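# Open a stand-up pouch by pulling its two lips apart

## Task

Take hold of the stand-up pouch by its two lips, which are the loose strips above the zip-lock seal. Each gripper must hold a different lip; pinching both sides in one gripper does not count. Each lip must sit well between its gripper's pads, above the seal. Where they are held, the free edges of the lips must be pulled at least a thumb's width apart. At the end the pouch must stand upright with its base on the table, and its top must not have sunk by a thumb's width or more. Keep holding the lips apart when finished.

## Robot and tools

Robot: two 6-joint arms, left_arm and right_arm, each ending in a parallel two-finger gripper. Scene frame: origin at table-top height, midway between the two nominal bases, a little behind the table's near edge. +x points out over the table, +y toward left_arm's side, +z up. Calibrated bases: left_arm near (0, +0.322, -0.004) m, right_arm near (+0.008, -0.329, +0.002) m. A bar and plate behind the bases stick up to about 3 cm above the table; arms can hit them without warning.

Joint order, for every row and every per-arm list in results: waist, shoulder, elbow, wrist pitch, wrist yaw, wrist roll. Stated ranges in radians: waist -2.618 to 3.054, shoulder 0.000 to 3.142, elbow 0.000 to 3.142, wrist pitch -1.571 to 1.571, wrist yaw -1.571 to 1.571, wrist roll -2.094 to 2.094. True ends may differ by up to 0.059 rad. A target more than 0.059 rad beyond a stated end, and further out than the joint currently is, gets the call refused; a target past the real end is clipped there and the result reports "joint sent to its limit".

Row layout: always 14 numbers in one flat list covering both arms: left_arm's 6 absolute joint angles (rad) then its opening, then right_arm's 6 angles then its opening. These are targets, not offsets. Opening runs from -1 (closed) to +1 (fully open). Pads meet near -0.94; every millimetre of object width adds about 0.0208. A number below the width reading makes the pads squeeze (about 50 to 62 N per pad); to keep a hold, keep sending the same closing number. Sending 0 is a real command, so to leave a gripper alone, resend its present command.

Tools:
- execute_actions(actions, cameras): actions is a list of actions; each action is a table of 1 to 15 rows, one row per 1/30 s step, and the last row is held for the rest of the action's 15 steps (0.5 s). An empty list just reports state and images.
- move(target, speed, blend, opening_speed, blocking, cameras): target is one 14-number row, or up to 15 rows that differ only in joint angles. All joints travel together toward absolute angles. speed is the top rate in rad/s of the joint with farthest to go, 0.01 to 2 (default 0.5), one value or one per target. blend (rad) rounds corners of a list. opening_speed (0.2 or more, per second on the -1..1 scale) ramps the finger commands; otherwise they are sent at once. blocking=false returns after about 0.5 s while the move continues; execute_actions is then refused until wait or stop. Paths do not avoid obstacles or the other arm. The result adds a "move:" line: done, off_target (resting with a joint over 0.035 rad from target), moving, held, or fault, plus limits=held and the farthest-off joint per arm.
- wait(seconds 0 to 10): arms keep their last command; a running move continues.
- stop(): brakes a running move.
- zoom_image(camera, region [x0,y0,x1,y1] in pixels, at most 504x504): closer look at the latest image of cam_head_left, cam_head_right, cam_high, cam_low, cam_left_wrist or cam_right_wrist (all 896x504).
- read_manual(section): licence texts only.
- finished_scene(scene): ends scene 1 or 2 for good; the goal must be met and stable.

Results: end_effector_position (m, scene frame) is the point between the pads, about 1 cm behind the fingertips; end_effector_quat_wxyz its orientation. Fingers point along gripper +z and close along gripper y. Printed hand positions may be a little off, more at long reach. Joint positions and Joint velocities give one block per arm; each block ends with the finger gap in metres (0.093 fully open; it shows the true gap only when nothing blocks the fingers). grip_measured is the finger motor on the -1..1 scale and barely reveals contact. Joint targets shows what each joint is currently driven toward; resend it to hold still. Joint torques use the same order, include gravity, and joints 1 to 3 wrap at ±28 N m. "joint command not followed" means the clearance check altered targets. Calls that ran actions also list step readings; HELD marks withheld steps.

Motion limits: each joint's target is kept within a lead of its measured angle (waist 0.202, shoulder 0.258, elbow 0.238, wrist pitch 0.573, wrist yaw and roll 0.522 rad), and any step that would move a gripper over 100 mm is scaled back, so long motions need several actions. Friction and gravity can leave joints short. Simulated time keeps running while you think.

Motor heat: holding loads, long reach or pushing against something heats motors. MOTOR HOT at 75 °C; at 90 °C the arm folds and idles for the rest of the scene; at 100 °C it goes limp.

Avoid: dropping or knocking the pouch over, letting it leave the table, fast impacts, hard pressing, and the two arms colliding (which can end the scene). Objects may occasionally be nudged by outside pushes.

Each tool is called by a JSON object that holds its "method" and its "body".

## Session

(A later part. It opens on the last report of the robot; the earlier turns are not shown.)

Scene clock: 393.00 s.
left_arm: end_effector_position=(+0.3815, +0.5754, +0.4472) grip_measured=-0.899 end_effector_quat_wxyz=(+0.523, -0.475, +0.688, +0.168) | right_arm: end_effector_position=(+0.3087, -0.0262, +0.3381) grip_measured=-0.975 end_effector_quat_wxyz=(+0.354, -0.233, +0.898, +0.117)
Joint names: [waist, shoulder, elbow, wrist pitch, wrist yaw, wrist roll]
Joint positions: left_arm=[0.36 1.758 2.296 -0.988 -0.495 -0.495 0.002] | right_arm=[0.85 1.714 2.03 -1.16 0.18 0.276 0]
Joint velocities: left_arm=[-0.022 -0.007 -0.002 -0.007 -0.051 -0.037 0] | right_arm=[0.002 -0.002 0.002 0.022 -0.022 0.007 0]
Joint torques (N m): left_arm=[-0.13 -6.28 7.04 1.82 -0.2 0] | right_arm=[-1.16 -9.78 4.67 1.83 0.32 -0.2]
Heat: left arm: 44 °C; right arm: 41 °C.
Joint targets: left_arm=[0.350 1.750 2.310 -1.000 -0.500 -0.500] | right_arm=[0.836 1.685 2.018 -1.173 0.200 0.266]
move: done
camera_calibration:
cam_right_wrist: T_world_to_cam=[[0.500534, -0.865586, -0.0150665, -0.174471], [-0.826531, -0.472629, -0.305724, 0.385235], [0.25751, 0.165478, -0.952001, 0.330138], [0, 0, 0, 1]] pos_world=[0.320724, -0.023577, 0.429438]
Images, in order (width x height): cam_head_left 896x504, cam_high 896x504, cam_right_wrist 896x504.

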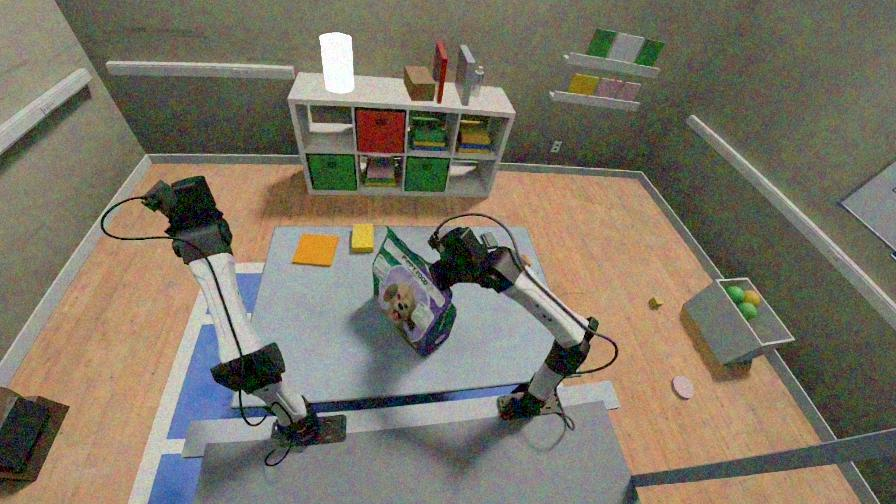

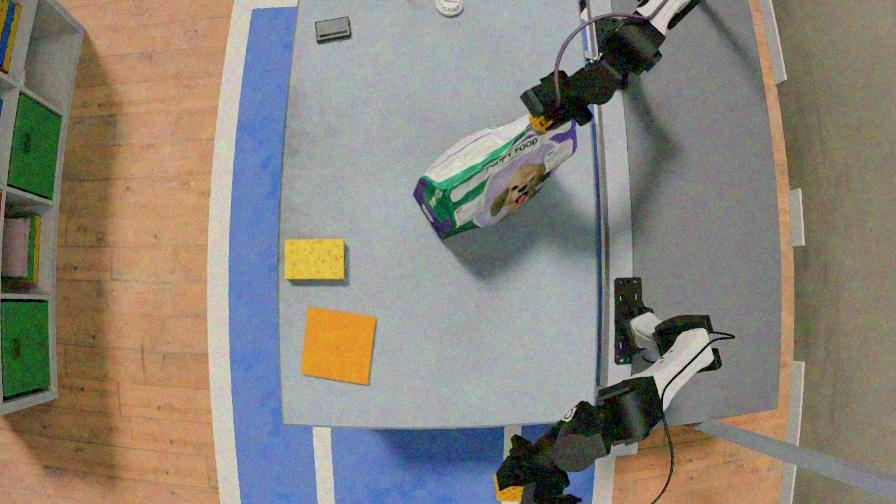

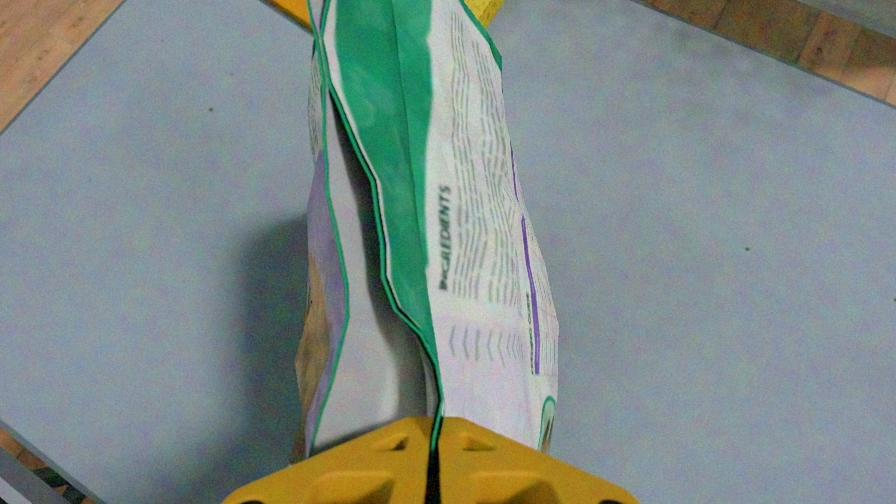

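{"method": "move", "body": {"target": [[-0.5,1.75,2.5,-1.4,-0.25,-1.385,-0.42,0.836,1.685,2.018,-1.173,0.2,0.266,-1],[-0.8,1.9,2.6,-1.5,-0.25,-1.385,-0.42,0.836,1.685,2.018,-1.173,0.2,0.266,-1]], "speed": [0.7,0.3], "blend": 0.05, "cameras": ["cam_left_wrist","cam_right_wrist","cam_high","cam_head_left"]}}

Scene clock: 433.07 s.
left_arm: end_effector_position=(+0.3242, +0.0704, +0.4032) grip_measured=-0.422 end_effector_quat_wxyz=(+0.282, -0.322, +0.858, -0.285) | right_arm: end_effector_position=(+0.3087, -0.0261, +0.3381) grip_measured=-0.975 end_effector_quat_wxyz=(+0.354, -0.233, +0.898, +0.117)
Joint names: [waist, shoulder, elbow, wrist pitch, wrist yaw, wrist roll]
Joint positions: left_arm=[-0.797 1.886 2.577 -1.489 -0.256 -1.379 0.025] | right_arm=[0.85 1.714 2.03 -1.16 0.18 0.276 0]
Joint velocities: left_arm=[0.002 0.007 -0.007 0.022 -0.007 0.037 -0.001] | right_arm=[0.002 -0.012 -0.017 -0.007 -0.037 -0.037 0]
Joint torques (N m): left_arm=[0.44 -4.7 6.94 1.58 -0.09 0.01] | right_arm=[-1.13 -9.66 4.77 1.81 0.31 -0.21]
Heat: left arm: 45 °C; right arm: 43 °C.
Joint targets: left_arm=[-0.800 1.900 2.600 -1.500 -0.250 -1.385] | right_arm=[0.836 1.685 2.018 -1.173 0.200 0.266]
move: done
camera_calibration:
cam_left_wrist: T_world_to_cam=[[0.369899, -0.622201, 0.689957, -0.35723], [-0.864776, -0.502041, 0.0108837, 0.350417], [0.339615, -0.600684, -0.723768, 0.306972], [0, 0, 0, 1]] pos_world=[0.330919, 0.138048, 0.464836]
cam_right_wrist: T_world_to_cam=[[0.500755, -0.865454, -0.0153318, -0.174384], [-0.826474, -0.472787, -0.305635, 0.385168], [0.257264, 0.165719, -0.952025, 0.330222], [0, 0, 0, 1]] pos_world=[0.3207, -0.0235431, 0.429427]
Images, in order (width x height): cam_head_left 896x504, cam_high 896x504, cam_left_wrist 896x504, cam_right_wrist 896x504.

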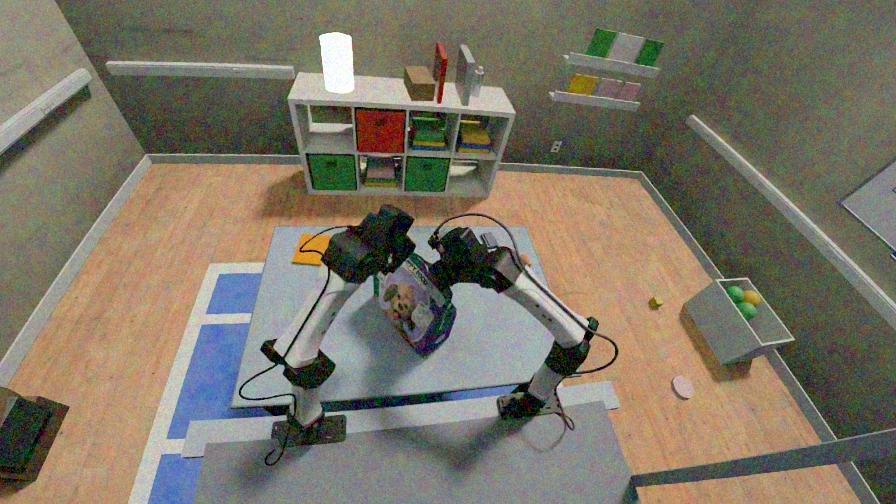

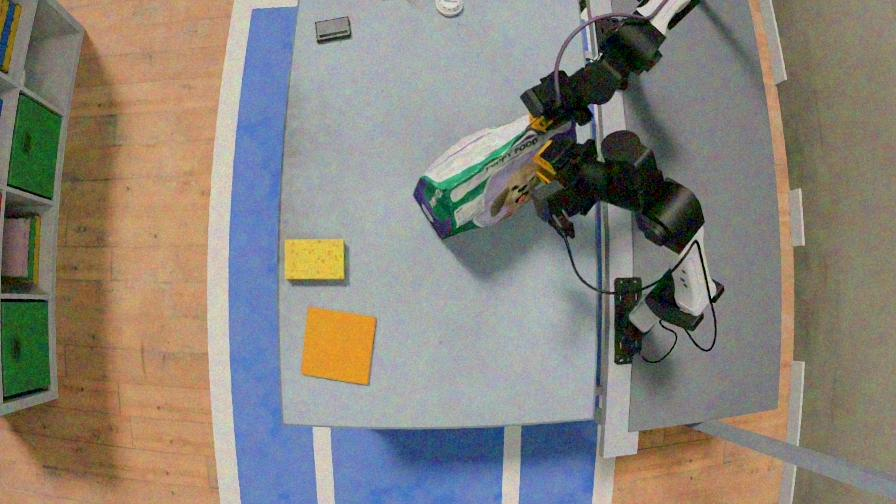

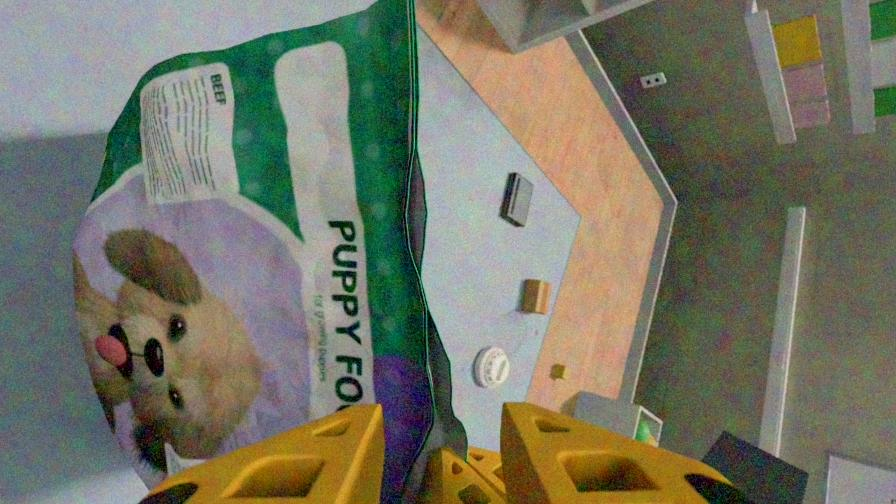

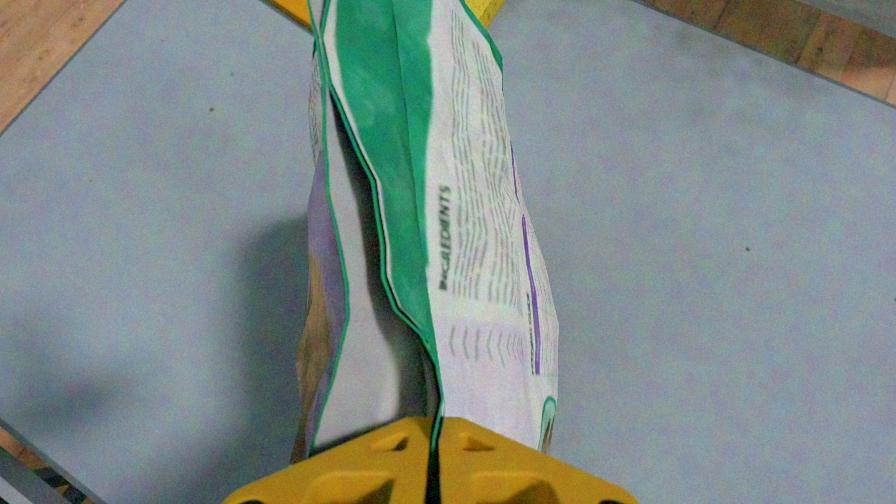

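{"method": "move", "body": {"target": [-0.867,2.0,2.66,-1.57,-0.25,-1.385,-0.5,0.836,1.685,2.018,-1.173,0.2,0.266,-1], "speed": 0.15, "cameras": ["cam_left_wrist","cam_right_wrist"]}}

{"method": "zoom_image", "body": {"camera": "cam_left_wrist", "region": [300, 220, 620, 504]}}

Scene clock: 439.60 s.
left_arm: end_effector_position=(+0.3154, +0.0397, +0.3716) grip_measured=-0.498 end_effector_quat_wxyz=(+0.253, -0.293, +0.888, -0.248) | right_arm: end_effector_position=(+0.3087, -0.0261, +0.3381) grip_measured=-0.975 end_effector_quat_wxyz=(+0.354, -0.233, +0.898, +0.117)
Joint names: [waist, shoulder, elbow, wrist pitch, wrist yaw, wrist roll]
Joint positions: left_arm=[-0.862 1.985 2.637 -1.559 -0.256 -1.38 0.021] | right_arm=[0.85 1.714 2.03 -1.16 0.18 0.276 0]
Joint velocities: left_arm=[0.022 -0.002 0.002 -0.022 0.007 0.007 0] | right_arm=[-0.002 0.002 0.012 0.037 -0.022 0.007 0]
Joint torques (N m): left_arm=[0.2 -5.27 6.87 1.44 -0.08 0] | right_arm=[-1.13 -9.72 4.82 1.84 0.35 -0.2]
Heat: left arm: 45 °C; right arm: 44 °C.
Joint targets: left_arm=[-0.867 2.000 2.660 -1.570 -0.250 -1.385] | right_arm=[0.836 1.685 2.018 -1.173 0.200 0.266]
move: done
camera_calibration:
cam_left_wrist: T_world_to_cam=[[0.375278, -0.697789, 0.610129, -0.320309], [-0.893771, -0.446853, 0.0386867, 0.324299], [0.245643, -0.559834, -0.791357, 0.321823], [0, 0, 0, 1]] pos_world=[0.331001, 0.101573, 0.43756]
cam_right_wrist: T_world_to_cam=[[0.500755, -0.865454, -0.0153318, -0.174384], [-0.826474, -0.472787, -0.305635, 0.385168], [0.257264, 0.165719, -0.952025, 0.330222], [0, 0, 0, 1]] pos_world=[0.3207, -0.0235431, 0.429427]
Images, in order (width x height): cam_left_wrist 896x504, cam_right_wrist 896x504.

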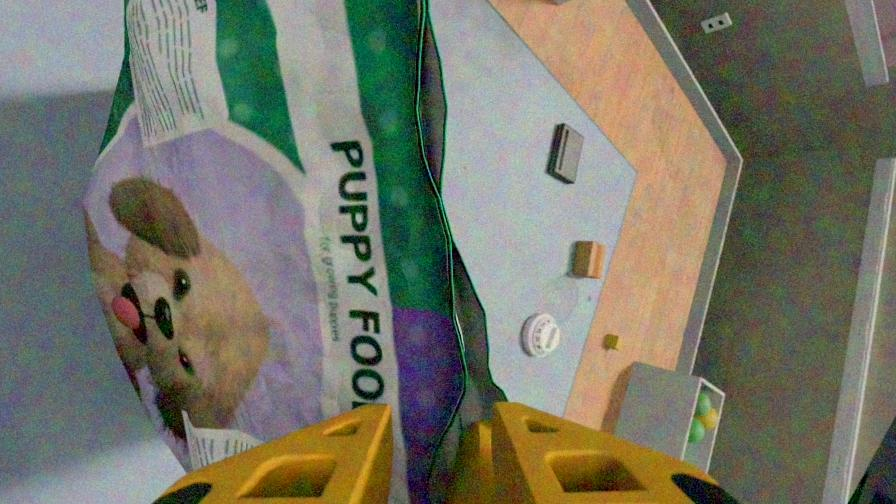

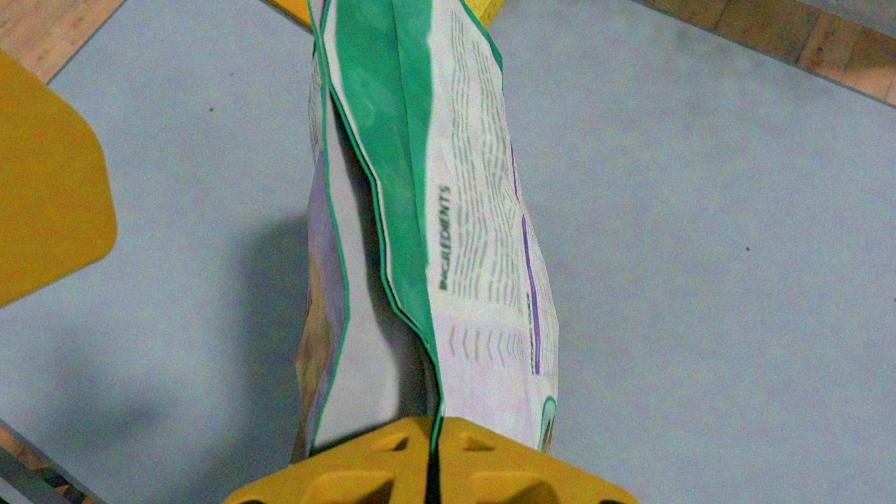

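Scaled by 1.575 from the camera's 896x504 image, which has a finer 1280x720 frame.

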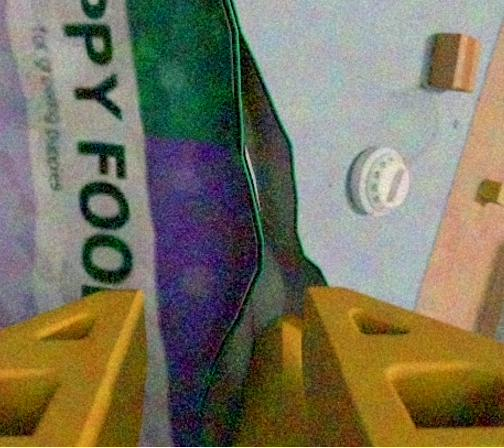

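{"method": "move", "body": {"target": [-0.858,2.088,2.775,-1.57,-0.25,-1.385,-0.5,0.836,1.685,2.018,-1.173,0.2,0.266,-1], "speed": 0.12, "cameras": ["cam_left_wrist","cam_right_wrist"]}}

{"method": "zoom_image", "body": {"camera": "cam_left_wrist", "region": [300, 220, 620, 504]}}

Scene clock: 448.83 s.
left_arm: end_effector_position=(+0.3282, +0.0255, +0.3715) grip_measured=-0.498 end_effector_quat_wxyz=(+0.258, -0.293, +0.883, -0.261) | right_arm: end_effector_position=(+0.3087, -0.0261, +0.3381) grip_measured=-0.975 end_effector_quat_wxyz=(+0.354, -0.233, +0.898, +0.117)
Joint names: [waist, shoulder, elbow, wrist pitch, wrist yaw, wrist roll]
Joint positions: left_arm=[-0.862 2.07 2.755 -1.563 -0.256 -1.38 0.021] | right_arm=[0.85 1.714 2.03 -1.16 0.18 0.276 0]
Joint velocities: left_arm=[0.002 0.002 -0.002 0.007 0.022 -0.022 -0.001] | right_arm=[0.007 -0.007 -0.002 -0.022 0.037 -0.037 0]
Joint torques (N m): left_arm=[0.94 -5.65 6.64 1.47 -0.11 -0.04] | right_arm=[-1.14 -9.57 4.64 1.8 0.36 -0.25]
Heat: left arm: 45 °C; right arm: 44 °C.
Joint targets: left_arm=[-0.858 2.088 2.775 -1.570 -0.250 -1.385] | right_arm=[0.836 1.685 2.018 -1.173 0.200 0.266]
move: done
camera_calibration:
cam_left_wrist: T_world_to_cam=[[0.36342, -0.684298, 0.632189, -0.339621], [-0.894329, -0.446335, 0.03099, 0.332408], [0.260961, -0.576647, -0.774195, 0.299632], [0, 0, 0, 1]] pos_world=[0.342515, 0.0887454, 0.436377]
cam_right_wrist: T_world_to_cam=[[0.500755, -0.865454, -0.0153318, -0.174384], [-0.826474, -0.472787, -0.305635, 0.385168], [0.257264, 0.165719, -0.952025, 0.330222], [0, 0, 0, 1]] pos_world=[0.3207, -0.0235431, 0.429427]
Images, in order (width x height): cam_left_wrist 896x504, cam_right_wrist 896x504.

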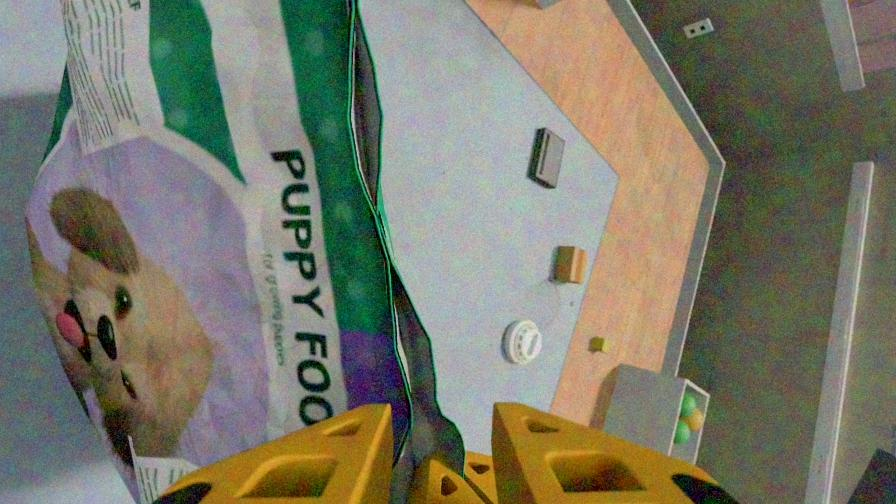

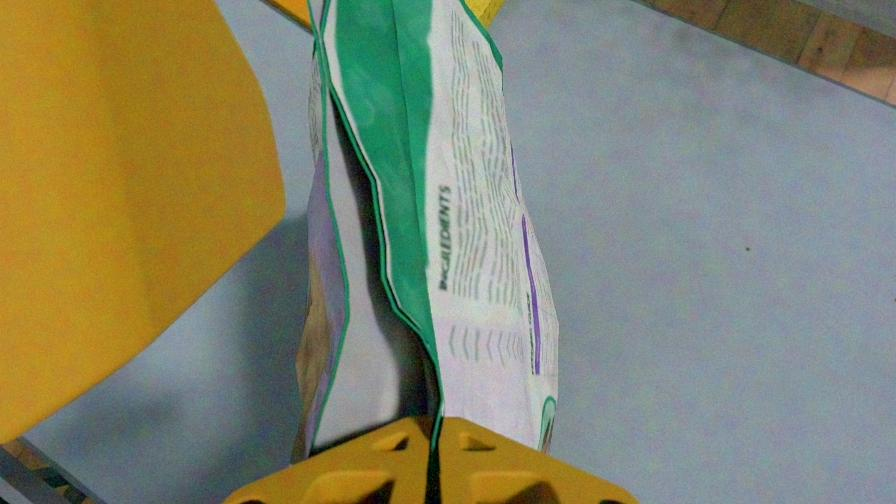

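Scaled by 1.575 from the camera's 896x504 image, which has a finer 1280x720 frame.

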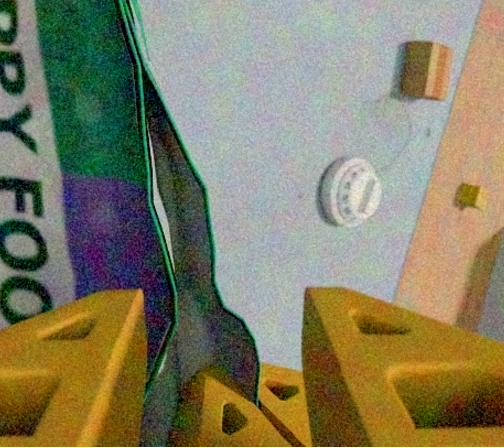

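{"method": "move", "body": {"target": [-0.846,1.985,2.552,-1.46,-0.25,-1.385,-0.5,0.836,1.685,2.018,-1.173,0.2,0.266,-1], "speed": 0.12, "cameras": ["cam_left_wrist","cam_right_wrist"]}}

{"method": "zoom_image", "body": {"camera": "cam_left_wrist", "region": [300, 220, 620, 504]}}

Scene clock: 463.80 s.
left_arm: end_effector_position=(+0.3341, +0.0255, +0.3477) grip_measured=-0.498 end_effector_quat_wxyz=(+0.250, -0.297, +0.891, -0.237) | right_arm: end_effector_position=(+0.3087, -0.0261, +0.3381) grip_measured=-0.975 end_effector_quat_wxyz=(+0.354, -0.233, +0.898, +0.117)
Joint names: [waist, shoulder, elbow, wrist pitch, wrist yaw, wrist roll]
Joint positions: left_arm=[-0.851 2.016 2.563 -1.477 -0.256 -1.38 0.021] | right_arm=[0.849 1.714 2.03 -1.16 0.179 0.276 0]
Joint velocities: left_arm=[0.012 0.007 -0.012 0.095 -0.022 -0.007 0] | right_arm=[0.002 -0.007 0.002 -0.037 0.007 -0.051 0]
Joint torques (N m): left_arm=[1.11 -9.42 4.56 1.62 -0.1 -0.01] | right_arm=[-1.2 -9.74 4.77 1.81 0.32 -0.22]
Heat: left arm: 45 °C; right arm: 45 °C.
Joint targets: left_arm=[-0.846 1.985 2.552 -1.460 -0.250 -1.385] | right_arm=[0.836 1.685 2.018 -1.173 0.200 0.266]
move: done
camera_calibration:
cam_left_wrist: T_world_to_cam=[[0.391752, -0.704046, 0.592326, -0.321824], [-0.88856, -0.456547, 0.0450171, 0.331944], [0.238731, -0.543952, -0.80444, 0.296784], [0, 0, 0, 1]] pos_world=[0.350176, 0.0864055, 0.414426]
cam_right_wrist: T_world_to_cam=[[0.500864, -0.86538, -0.0158697, -0.174269], [-0.826541, -0.472784, -0.305459, 0.385139], [0.256835, 0.16611, -0.952073, 0.330361], [0, 0, 0, 1]] pos_world=[0.32077, -0.023598, 0.429406]
Images, in order (width x height): cam_left_wrist 896x504, cam_right_wrist 896x504.

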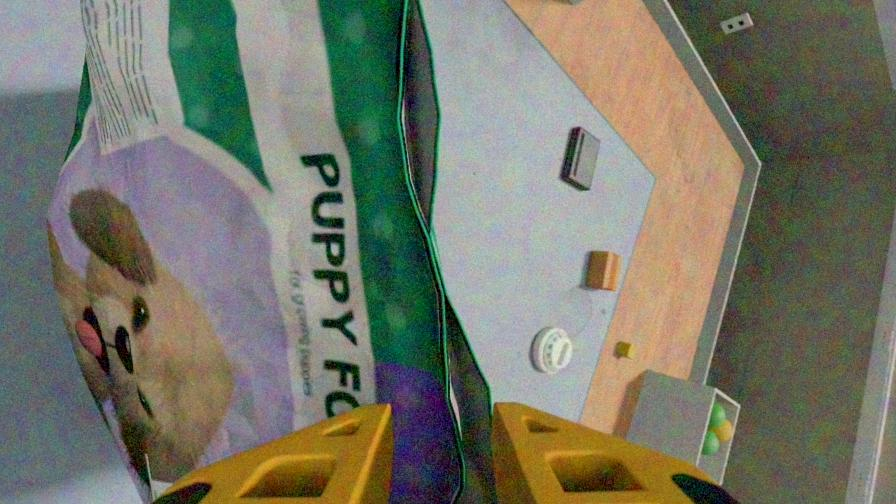

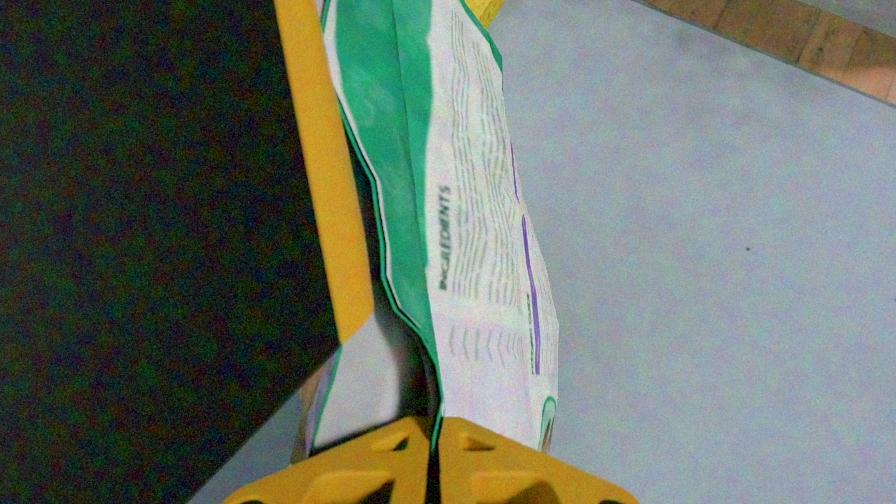

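Scaled by 1.575 from the camera's 896x504 image, which has a finer 1280x720 frame.

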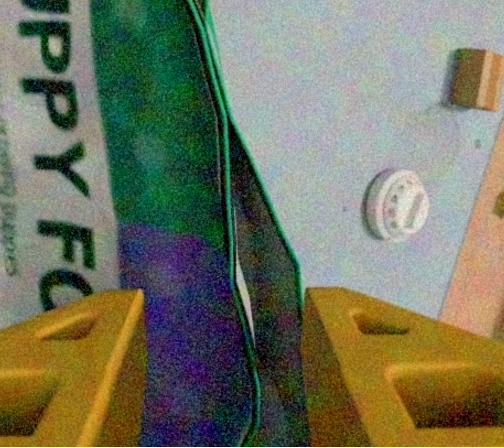

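{"method": "move", "body": {"target": [-0.846,1.9,2.347,-1.345,-0.25,-1.385,-0.5,0.836,1.685,2.018,-1.173,0.2,0.266,-1], "speed": 0.12, "cameras": ["cam_left_wrist","cam_right_wrist"]}}

{"method": "zoom_image", "body": {"camera": "cam_left_wrist", "region": [300, 220, 620, 504]}}

{"method": "zoom_image", "body": {"camera": "cam_right_wrist", "region": [200, 200, 500, 470]}}

Scene clock: 473.70 s.
left_arm: end_effector_position=(+0.3333, +0.0262, +0.3339) grip_measured=-0.498 end_effector_quat_wxyz=(+0.249, -0.297, +0.891, -0.236) | right_arm: end_effector_position=(+0.3087, -0.0261, +0.3381) grip_measured=-0.975 end_effector_quat_wxyz=(+0.354, -0.233, +0.898, +0.117)
Joint names: [waist, shoulder, elbow, wrist pitch, wrist yaw, wrist roll]
Joint positions: left_arm=[-0.851 1.93 2.359 -1.36 -0.256 -1.38 0.021] | right_arm=[0.849 1.714 2.03 -1.16 0.179 0.276 0]
Joint velocities: left_arm=[0.012 -0.002 0.017 -0.051 -0.007 -0.007 -0.001] | right_arm=[0.007 -0.012 -0.007 -0.022 -0.022 -0.066 0]
Joint torques (N m): left_arm=[1.2 -9.18 4.94 1.63 -0.12 0.02] | right_arm=[-1.16 -9.65 4.63 1.81 0.32 -0.23]
Heat: left arm: 45 °C; right arm: 46 °C.
Joint targets: left_arm=[-0.846 1.900 2.347 -1.345 -0.250 -1.385] | right_arm=[0.836 1.685 2.018 -1.173 0.200 0.266]
move: done
camera_calibration:
cam_left_wrist: T_world_to_cam=[[0.392652, -0.705052, 0.590531, -0.312529], [-0.888499, -0.456605, 0.045622, 0.331948], [0.237473, -0.5426, -0.805725, 0.287043], [0, 0, 0, 1]] pos_world=[0.349486, 0.0869695, 0.400691]
cam_right_wrist: T_world_to_cam=[[0.500864, -0.86538, -0.0158697, -0.174269], [-0.826541, -0.472784, -0.305459, 0.385139], [0.256835, 0.16611, -0.952073, 0.330361], [0, 0, 0, 1]] pos_world=[0.32077, -0.023598, 0.429406]
Images, in order (width x height): cam_left_wrist 896x504, cam_right_wrist 896x504.

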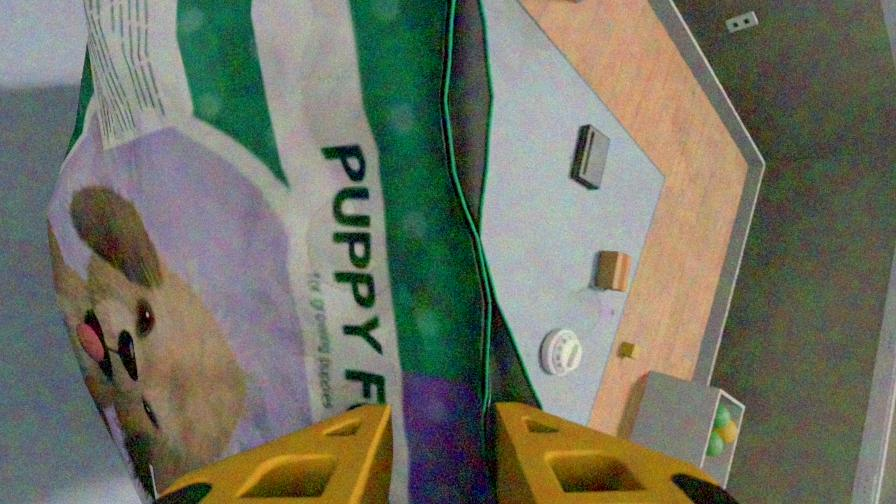

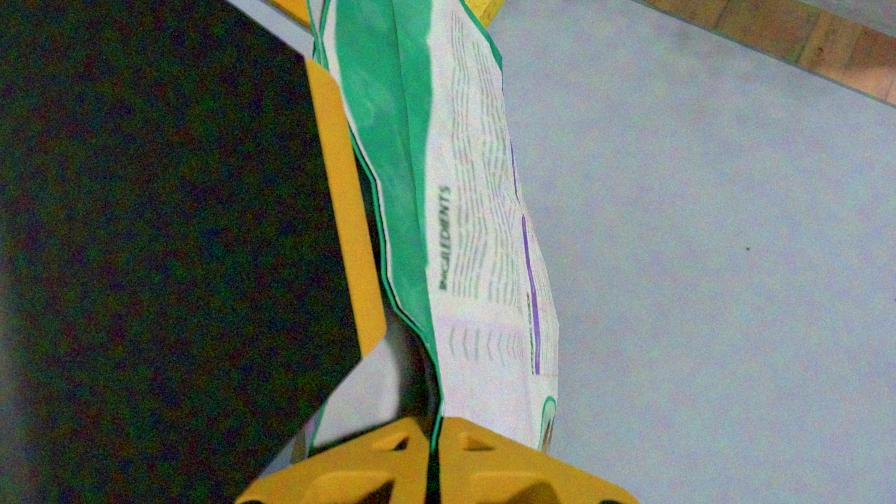

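Scaled by 1.575 from the camera's 896x504 image, which has a finer 1280x720 frame.

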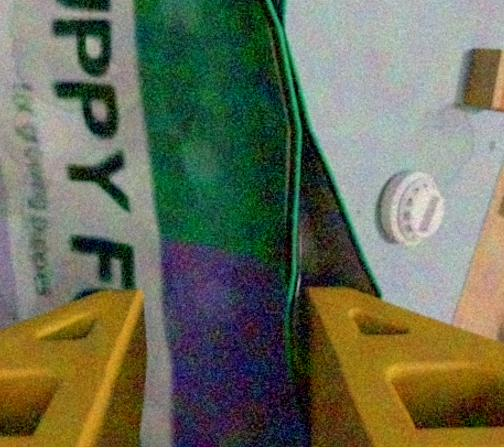

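Scaled by 1.680 from the camera's 896x504 image, which has a finer 1280x720 frame.

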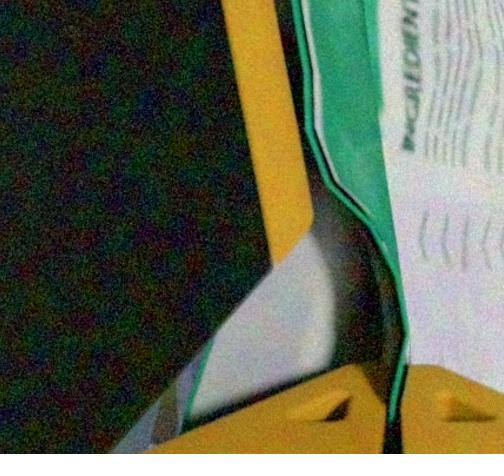

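{"method": "move", "body": {"target": [-0.843,1.867,2.271,-1.302,-0.25,-1.385,-0.5,0.836,1.685,2.018,-1.173,0.2,0.266,-1], "speed": 0.12, "cameras": ["cam_left_wrist"]}}

{"method": "zoom_image", "body": {"camera": "cam_left_wrist", "region": [300, 220, 620, 504]}}

{"method": "zoom_image", "body": {"camera": "cam_high", "region": [420, 60, 640, 220]}}

Scene clock: 477.33 s.
left_arm: end_effector_position=(+0.3331, +0.0282, +0.3287) grip_measured=-0.498 end_effector_quat_wxyz=(+0.250, -0.298, +0.890, -0.237) | right_arm: end_effector_position=(+0.3087, -0.0261, +0.3381) grip_measured=-0.975 end_effector_quat_wxyz=(+0.354, -0.233, +0.898, +0.117)
Joint names: [waist, shoulder, elbow, wrist pitch, wrist yaw, wrist roll]
Joint positions: left_arm=[-0.849 1.896 2.283 -1.317 -0.256 -1.38 0.021] | right_arm=[0.849 1.714 2.03 -1.16 0.179 0.276 0]
Joint velocities: left_arm=[0.017 0.012 0.007 -0.022 0.022 0.037 -0.001] | right_arm=[-0.002 -0.012 -0.022 -0.095 -0.007 0.037 0]
Joint torques (N m): left_arm=[1.09 -8.85 5 1.6 -0.11 -0.03] | right_arm=[-1.18 -9.61 4.74 1.79 0.34 -0.23]
Heat: left arm: 45 °C; right arm: 46 °C.
Joint targets: left_arm=[-0.843 1.867 2.271 -1.302 -0.250 -1.385] | right_arm=[0.836 1.685 2.018 -1.173 0.200 0.266]
move: done
camera_calibration:
cam_left_wrist: T_world_to_cam=[[0.393819, -0.703149, 0.59202, -0.308845], [-0.887325, -0.458926, 0.0451883, 0.332671], [0.239919, -0.54311, -0.804656, 0.282851], [0, 0, 0, 1]] pos_world=[0.348955, 0.0891266, 0.395407]
Images, in order (width x height): cam_left_wrist 896x504.

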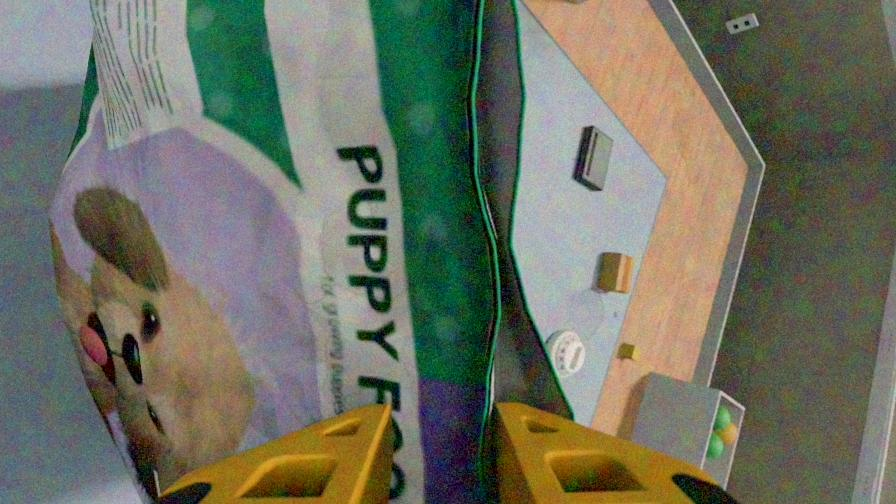

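Scaled by 1.575 from the camera's 896x504 image, which has a finer 1280x720 frame.

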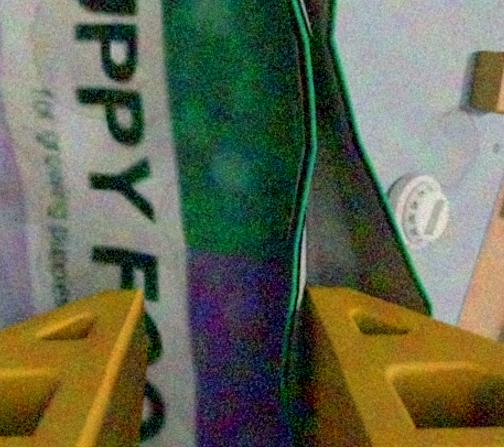

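This scene's latest camera images include none from cam_high. They are from: cam_left_wrist. cam_high's image comes with the result of a call that names it in "cameras".

{"method": "move", "body": {"target": [-0.843,1.867,2.271,-1.302,-0.25,-1.385,-1,0.836,1.685,2.018,-1.173,0.2,0.266,-1], "opening_speed": 0.4, "cameras": ["cam_left_wrist","cam_right_wrist"]}}

{"method": "zoom_image", "body": {"camera": "cam_left_wrist", "region": [300, 220, 620, 504]}}

Scene clock: 481.17 s.
left_arm: end_effector_position=(+0.3347, +0.0264, +0.3305) grip_measured=-0.981 end_effector_quat_wxyz=(+0.252, -0.298, +0.888, -0.242) | right_arm: end_effector_position=(+0.3086, -0.0259, +0.3381) grip_measured=-0.975 end_effector_quat_wxyz=(+0.353, -0.233, +0.898, +0.118)
Joint names: [waist, shoulder, elbow, wrist pitch, wrist yaw, wrist roll]
Joint positions: left_arm=[-0.849 1.896 2.282 -1.304 -0.255 -1.38 0] | right_arm=[0.849 1.714 2.03 -1.159 0.178 0.276 0]
Joint velocities: left_arm=[-0.002 0.007 0.002 -0.066 -0.051 -0.022 0] | right_arm=[-0.007 0.007 0.007 0.022 -0.022 -0.007 0]
Joint torques (N m): left_arm=[1.11 -8.94 5.07 1.47 -0.11 -0.02] | right_arm=[-1.06 -9.62 4.7 1.76 0.35 -0.19]
Heat: left arm: 45 °C; right arm: 46 °C.
Joint targets: left_arm=[-0.843 1.867 2.271 -1.302 -0.250 -1.385] | right_arm=[0.836 1.685 2.018 -1.173 0.200 0.266]
move: done
camera_calibration:
cam_left_wrist: T_world_to_cam=[[0.389035, -0.697303, 0.602013, -0.313639], [-0.887606, -0.458653, 0.0423422, 0.33421], [0.24659, -0.550824, -0.797363, 0.278477], [0, 0, 0, 1]] pos_world=[0.349994, 0.087976, 0.396711]
cam_right_wrist: T_world_to_cam=[[0.501752, -0.864844, -0.017052, -0.173858], [-0.826234, -0.473329, -0.305446, 0.385044], [0.256092, 0.167347, -0.952057, 0.330633], [0, 0, 0, 1]] pos_world=[0.320698, -0.0234373, 0.429427]
Images, in order (width x height): cam_left_wrist 896x504, cam_right_wrist 896x504.

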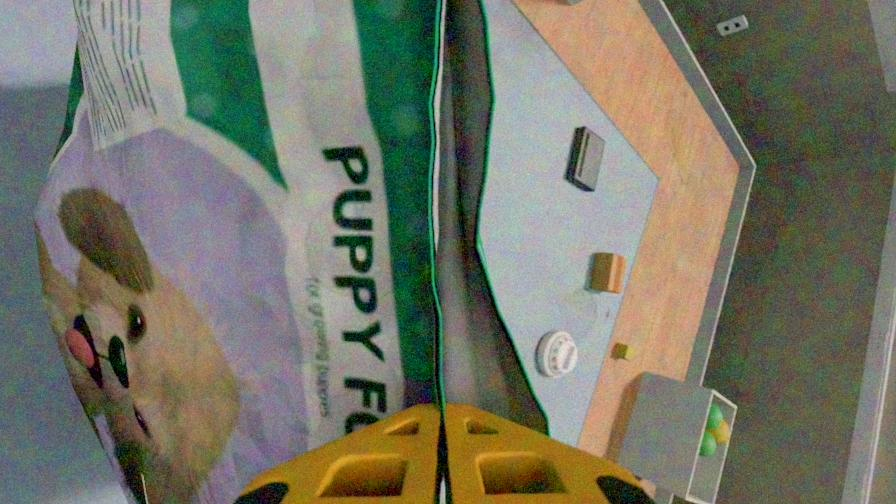

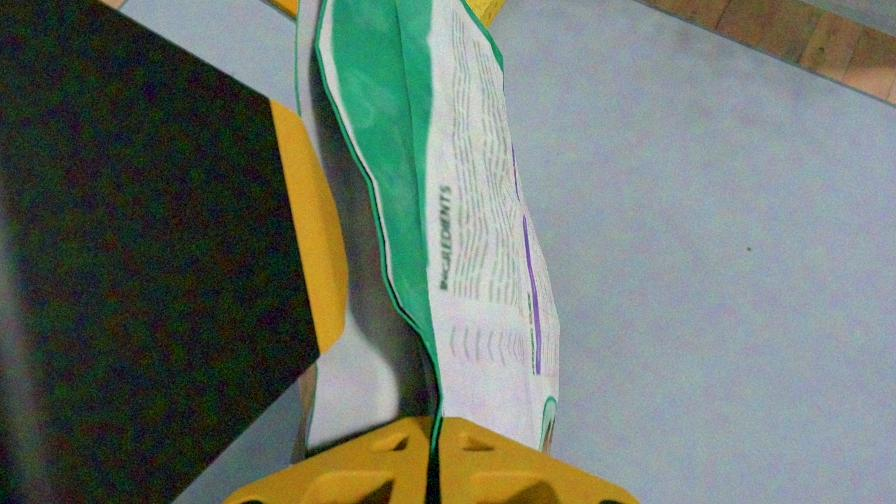

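Scaled by 1.575 from the camera's 896x504 image, which has a finer 1280x720 frame.

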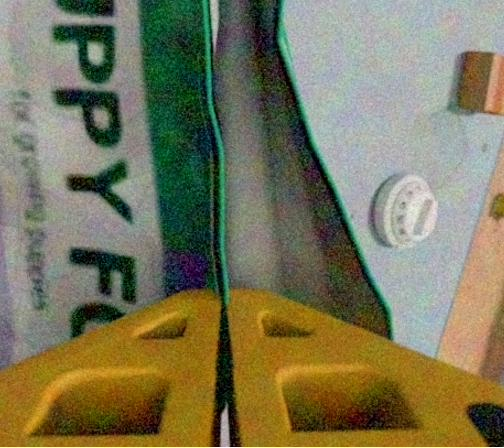

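{"method": "move", "body": {"target": [-0.828,1.762,2.15,-1.288,-0.25,-1.385,-1,0.804,1.663,1.99,-1.168,0.17,0.266,-1], "speed": 0.1}}

{"method": "zoom_image", "body": {"camera": "cam_high", "region": [420, 60, 640, 220]}}

Scene clock: 489.20 s.
left_arm: end_effector_position=(+0.3273, +0.0376, +0.3342) grip_measured=-0.981 end_effector_quat_wxyz=(+0.252, -0.302, +0.883, -0.257) | right_arm: end_effector_position=(+0.3072, -0.0232, +0.3402) grip_measured=-0.975 end_effector_quat_wxyz=(+0.349, -0.235, +0.895, +0.147)
Joint names: [waist, shoulder, elbow, wrist pitch, wrist yaw, wrist roll]
Joint positions: left_arm=[-0.838 1.805 2.16 -1.243 -0.24 -1.382 0] | right_arm=[0.831 1.695 2.004 -1.126 0.113 0.276 0]
Joint velocities: left_arm=[0.007 0.002 -0.002 0.007 -0.022 0.022 0] | right_arm=[0.002 -0.012 0.002 -0.007 0.051 -0.066 0]
Joint torques (N m): left_arm=[1.55 -9.4 5.38 1.08 -0.26 0] | right_arm=[-2.25 -9.83 4.64 1.54 0.72 -0.23]
Heat: left arm: 44 °C; right arm: 46 °C.
Joint targets: left_arm=[-0.828 1.762 2.150 -1.288 -0.250 -1.385] | right_arm=[0.804 1.663 1.990 -1.168 0.170 0.266]
move: off_target (left_arm, right_arm); left_arm: the wrist pitch is farthest, 0.045 rad from its target; right_arm: the wrist yaw is farthest, 0.057 rad from its target
camera_calibration:
cam_left_wrist: T_world_to_cam=[[0.383813, -0.677397, 0.627552, -0.312784], [-0.887124, -0.459135, 0.0469658, 0.330953], [0.256317, -0.574742, -0.777157, 0.28046], [0, 0, 0, 1]] pos_world=[0.34176, 0.101266, 0.398706]
cam_right_wrist: T_world_to_cam=[[0.523467, -0.849204, -0.0695322, -0.159227], [-0.819382, -0.479342, -0.314394, 0.386615], [0.233655, 0.221549, -0.946743, 0.338858], [0, 0, 0, 1]] pos_world=[0.320959, -0.0249691, 0.43129]

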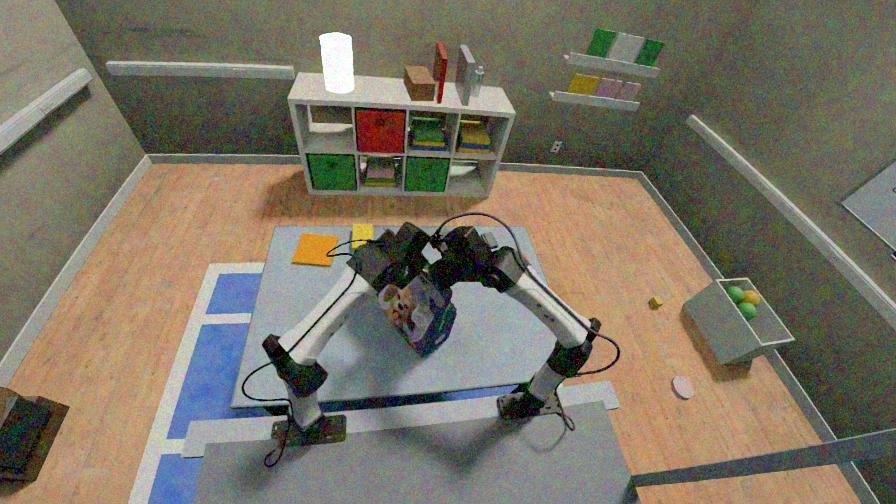

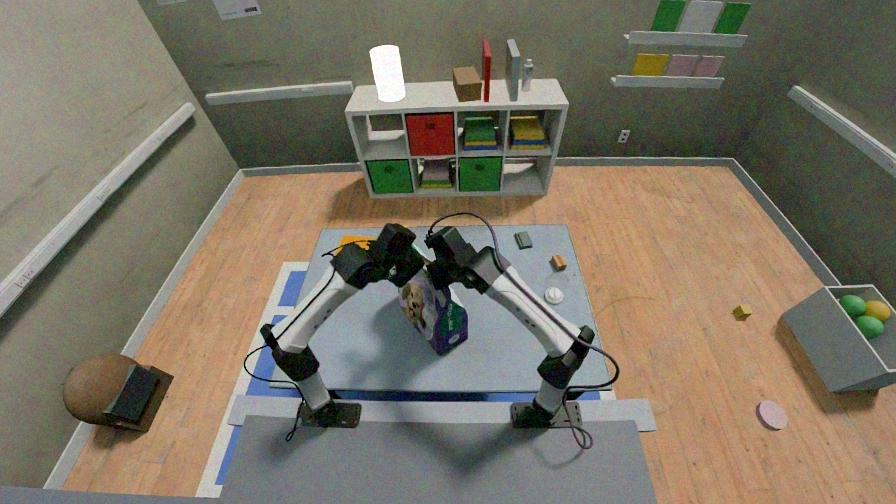

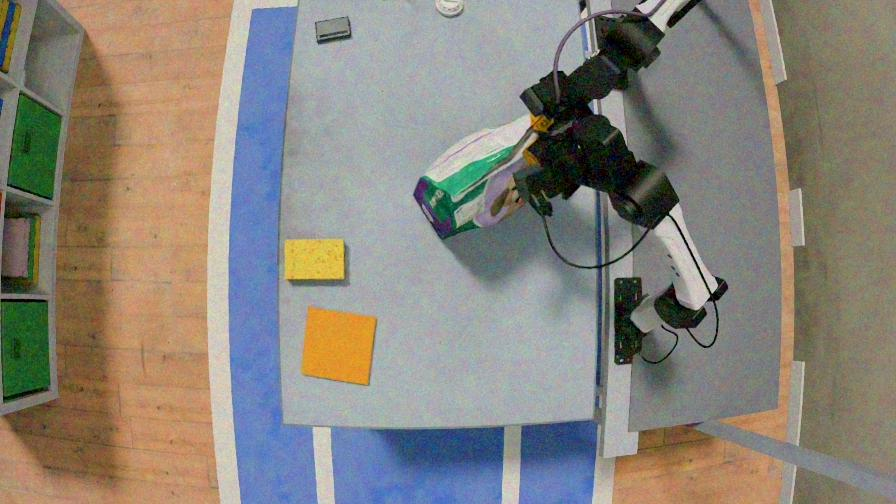

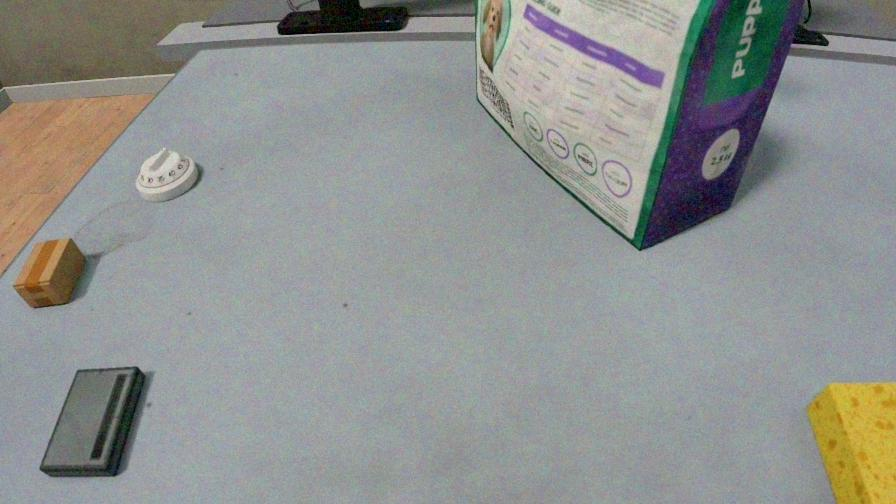

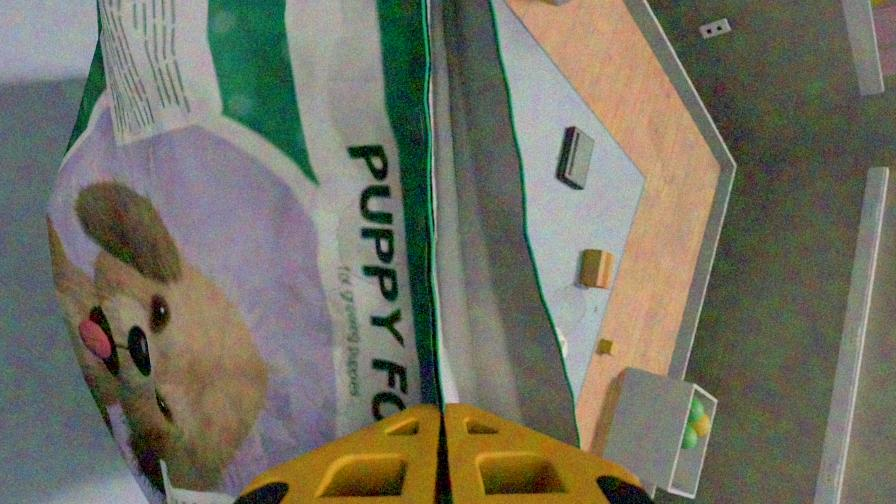

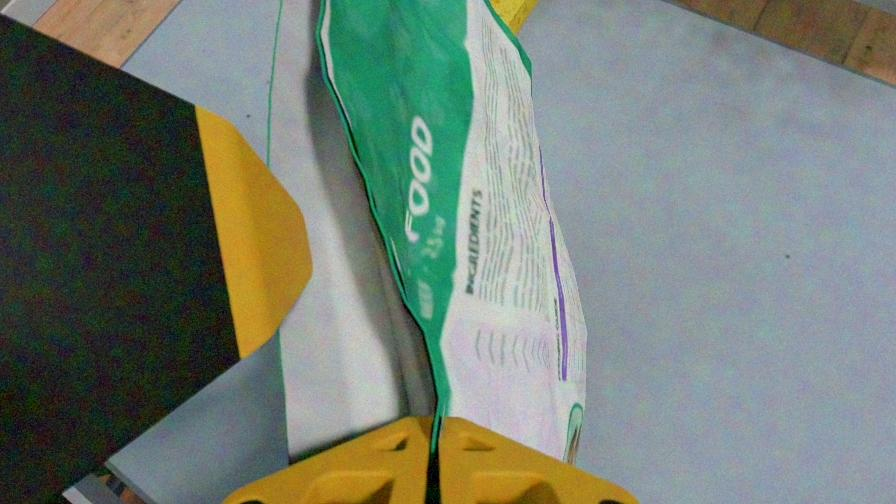

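Scaled by 2.291 from the camera's 896x504 image, which has a finer 1280x720 frame.

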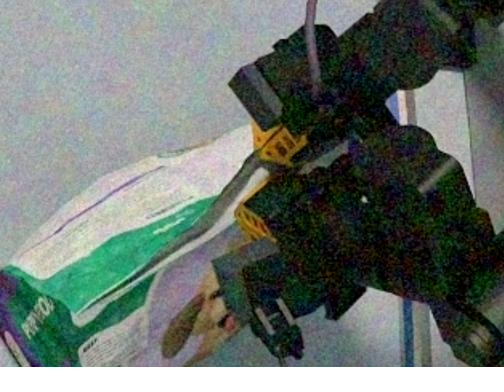

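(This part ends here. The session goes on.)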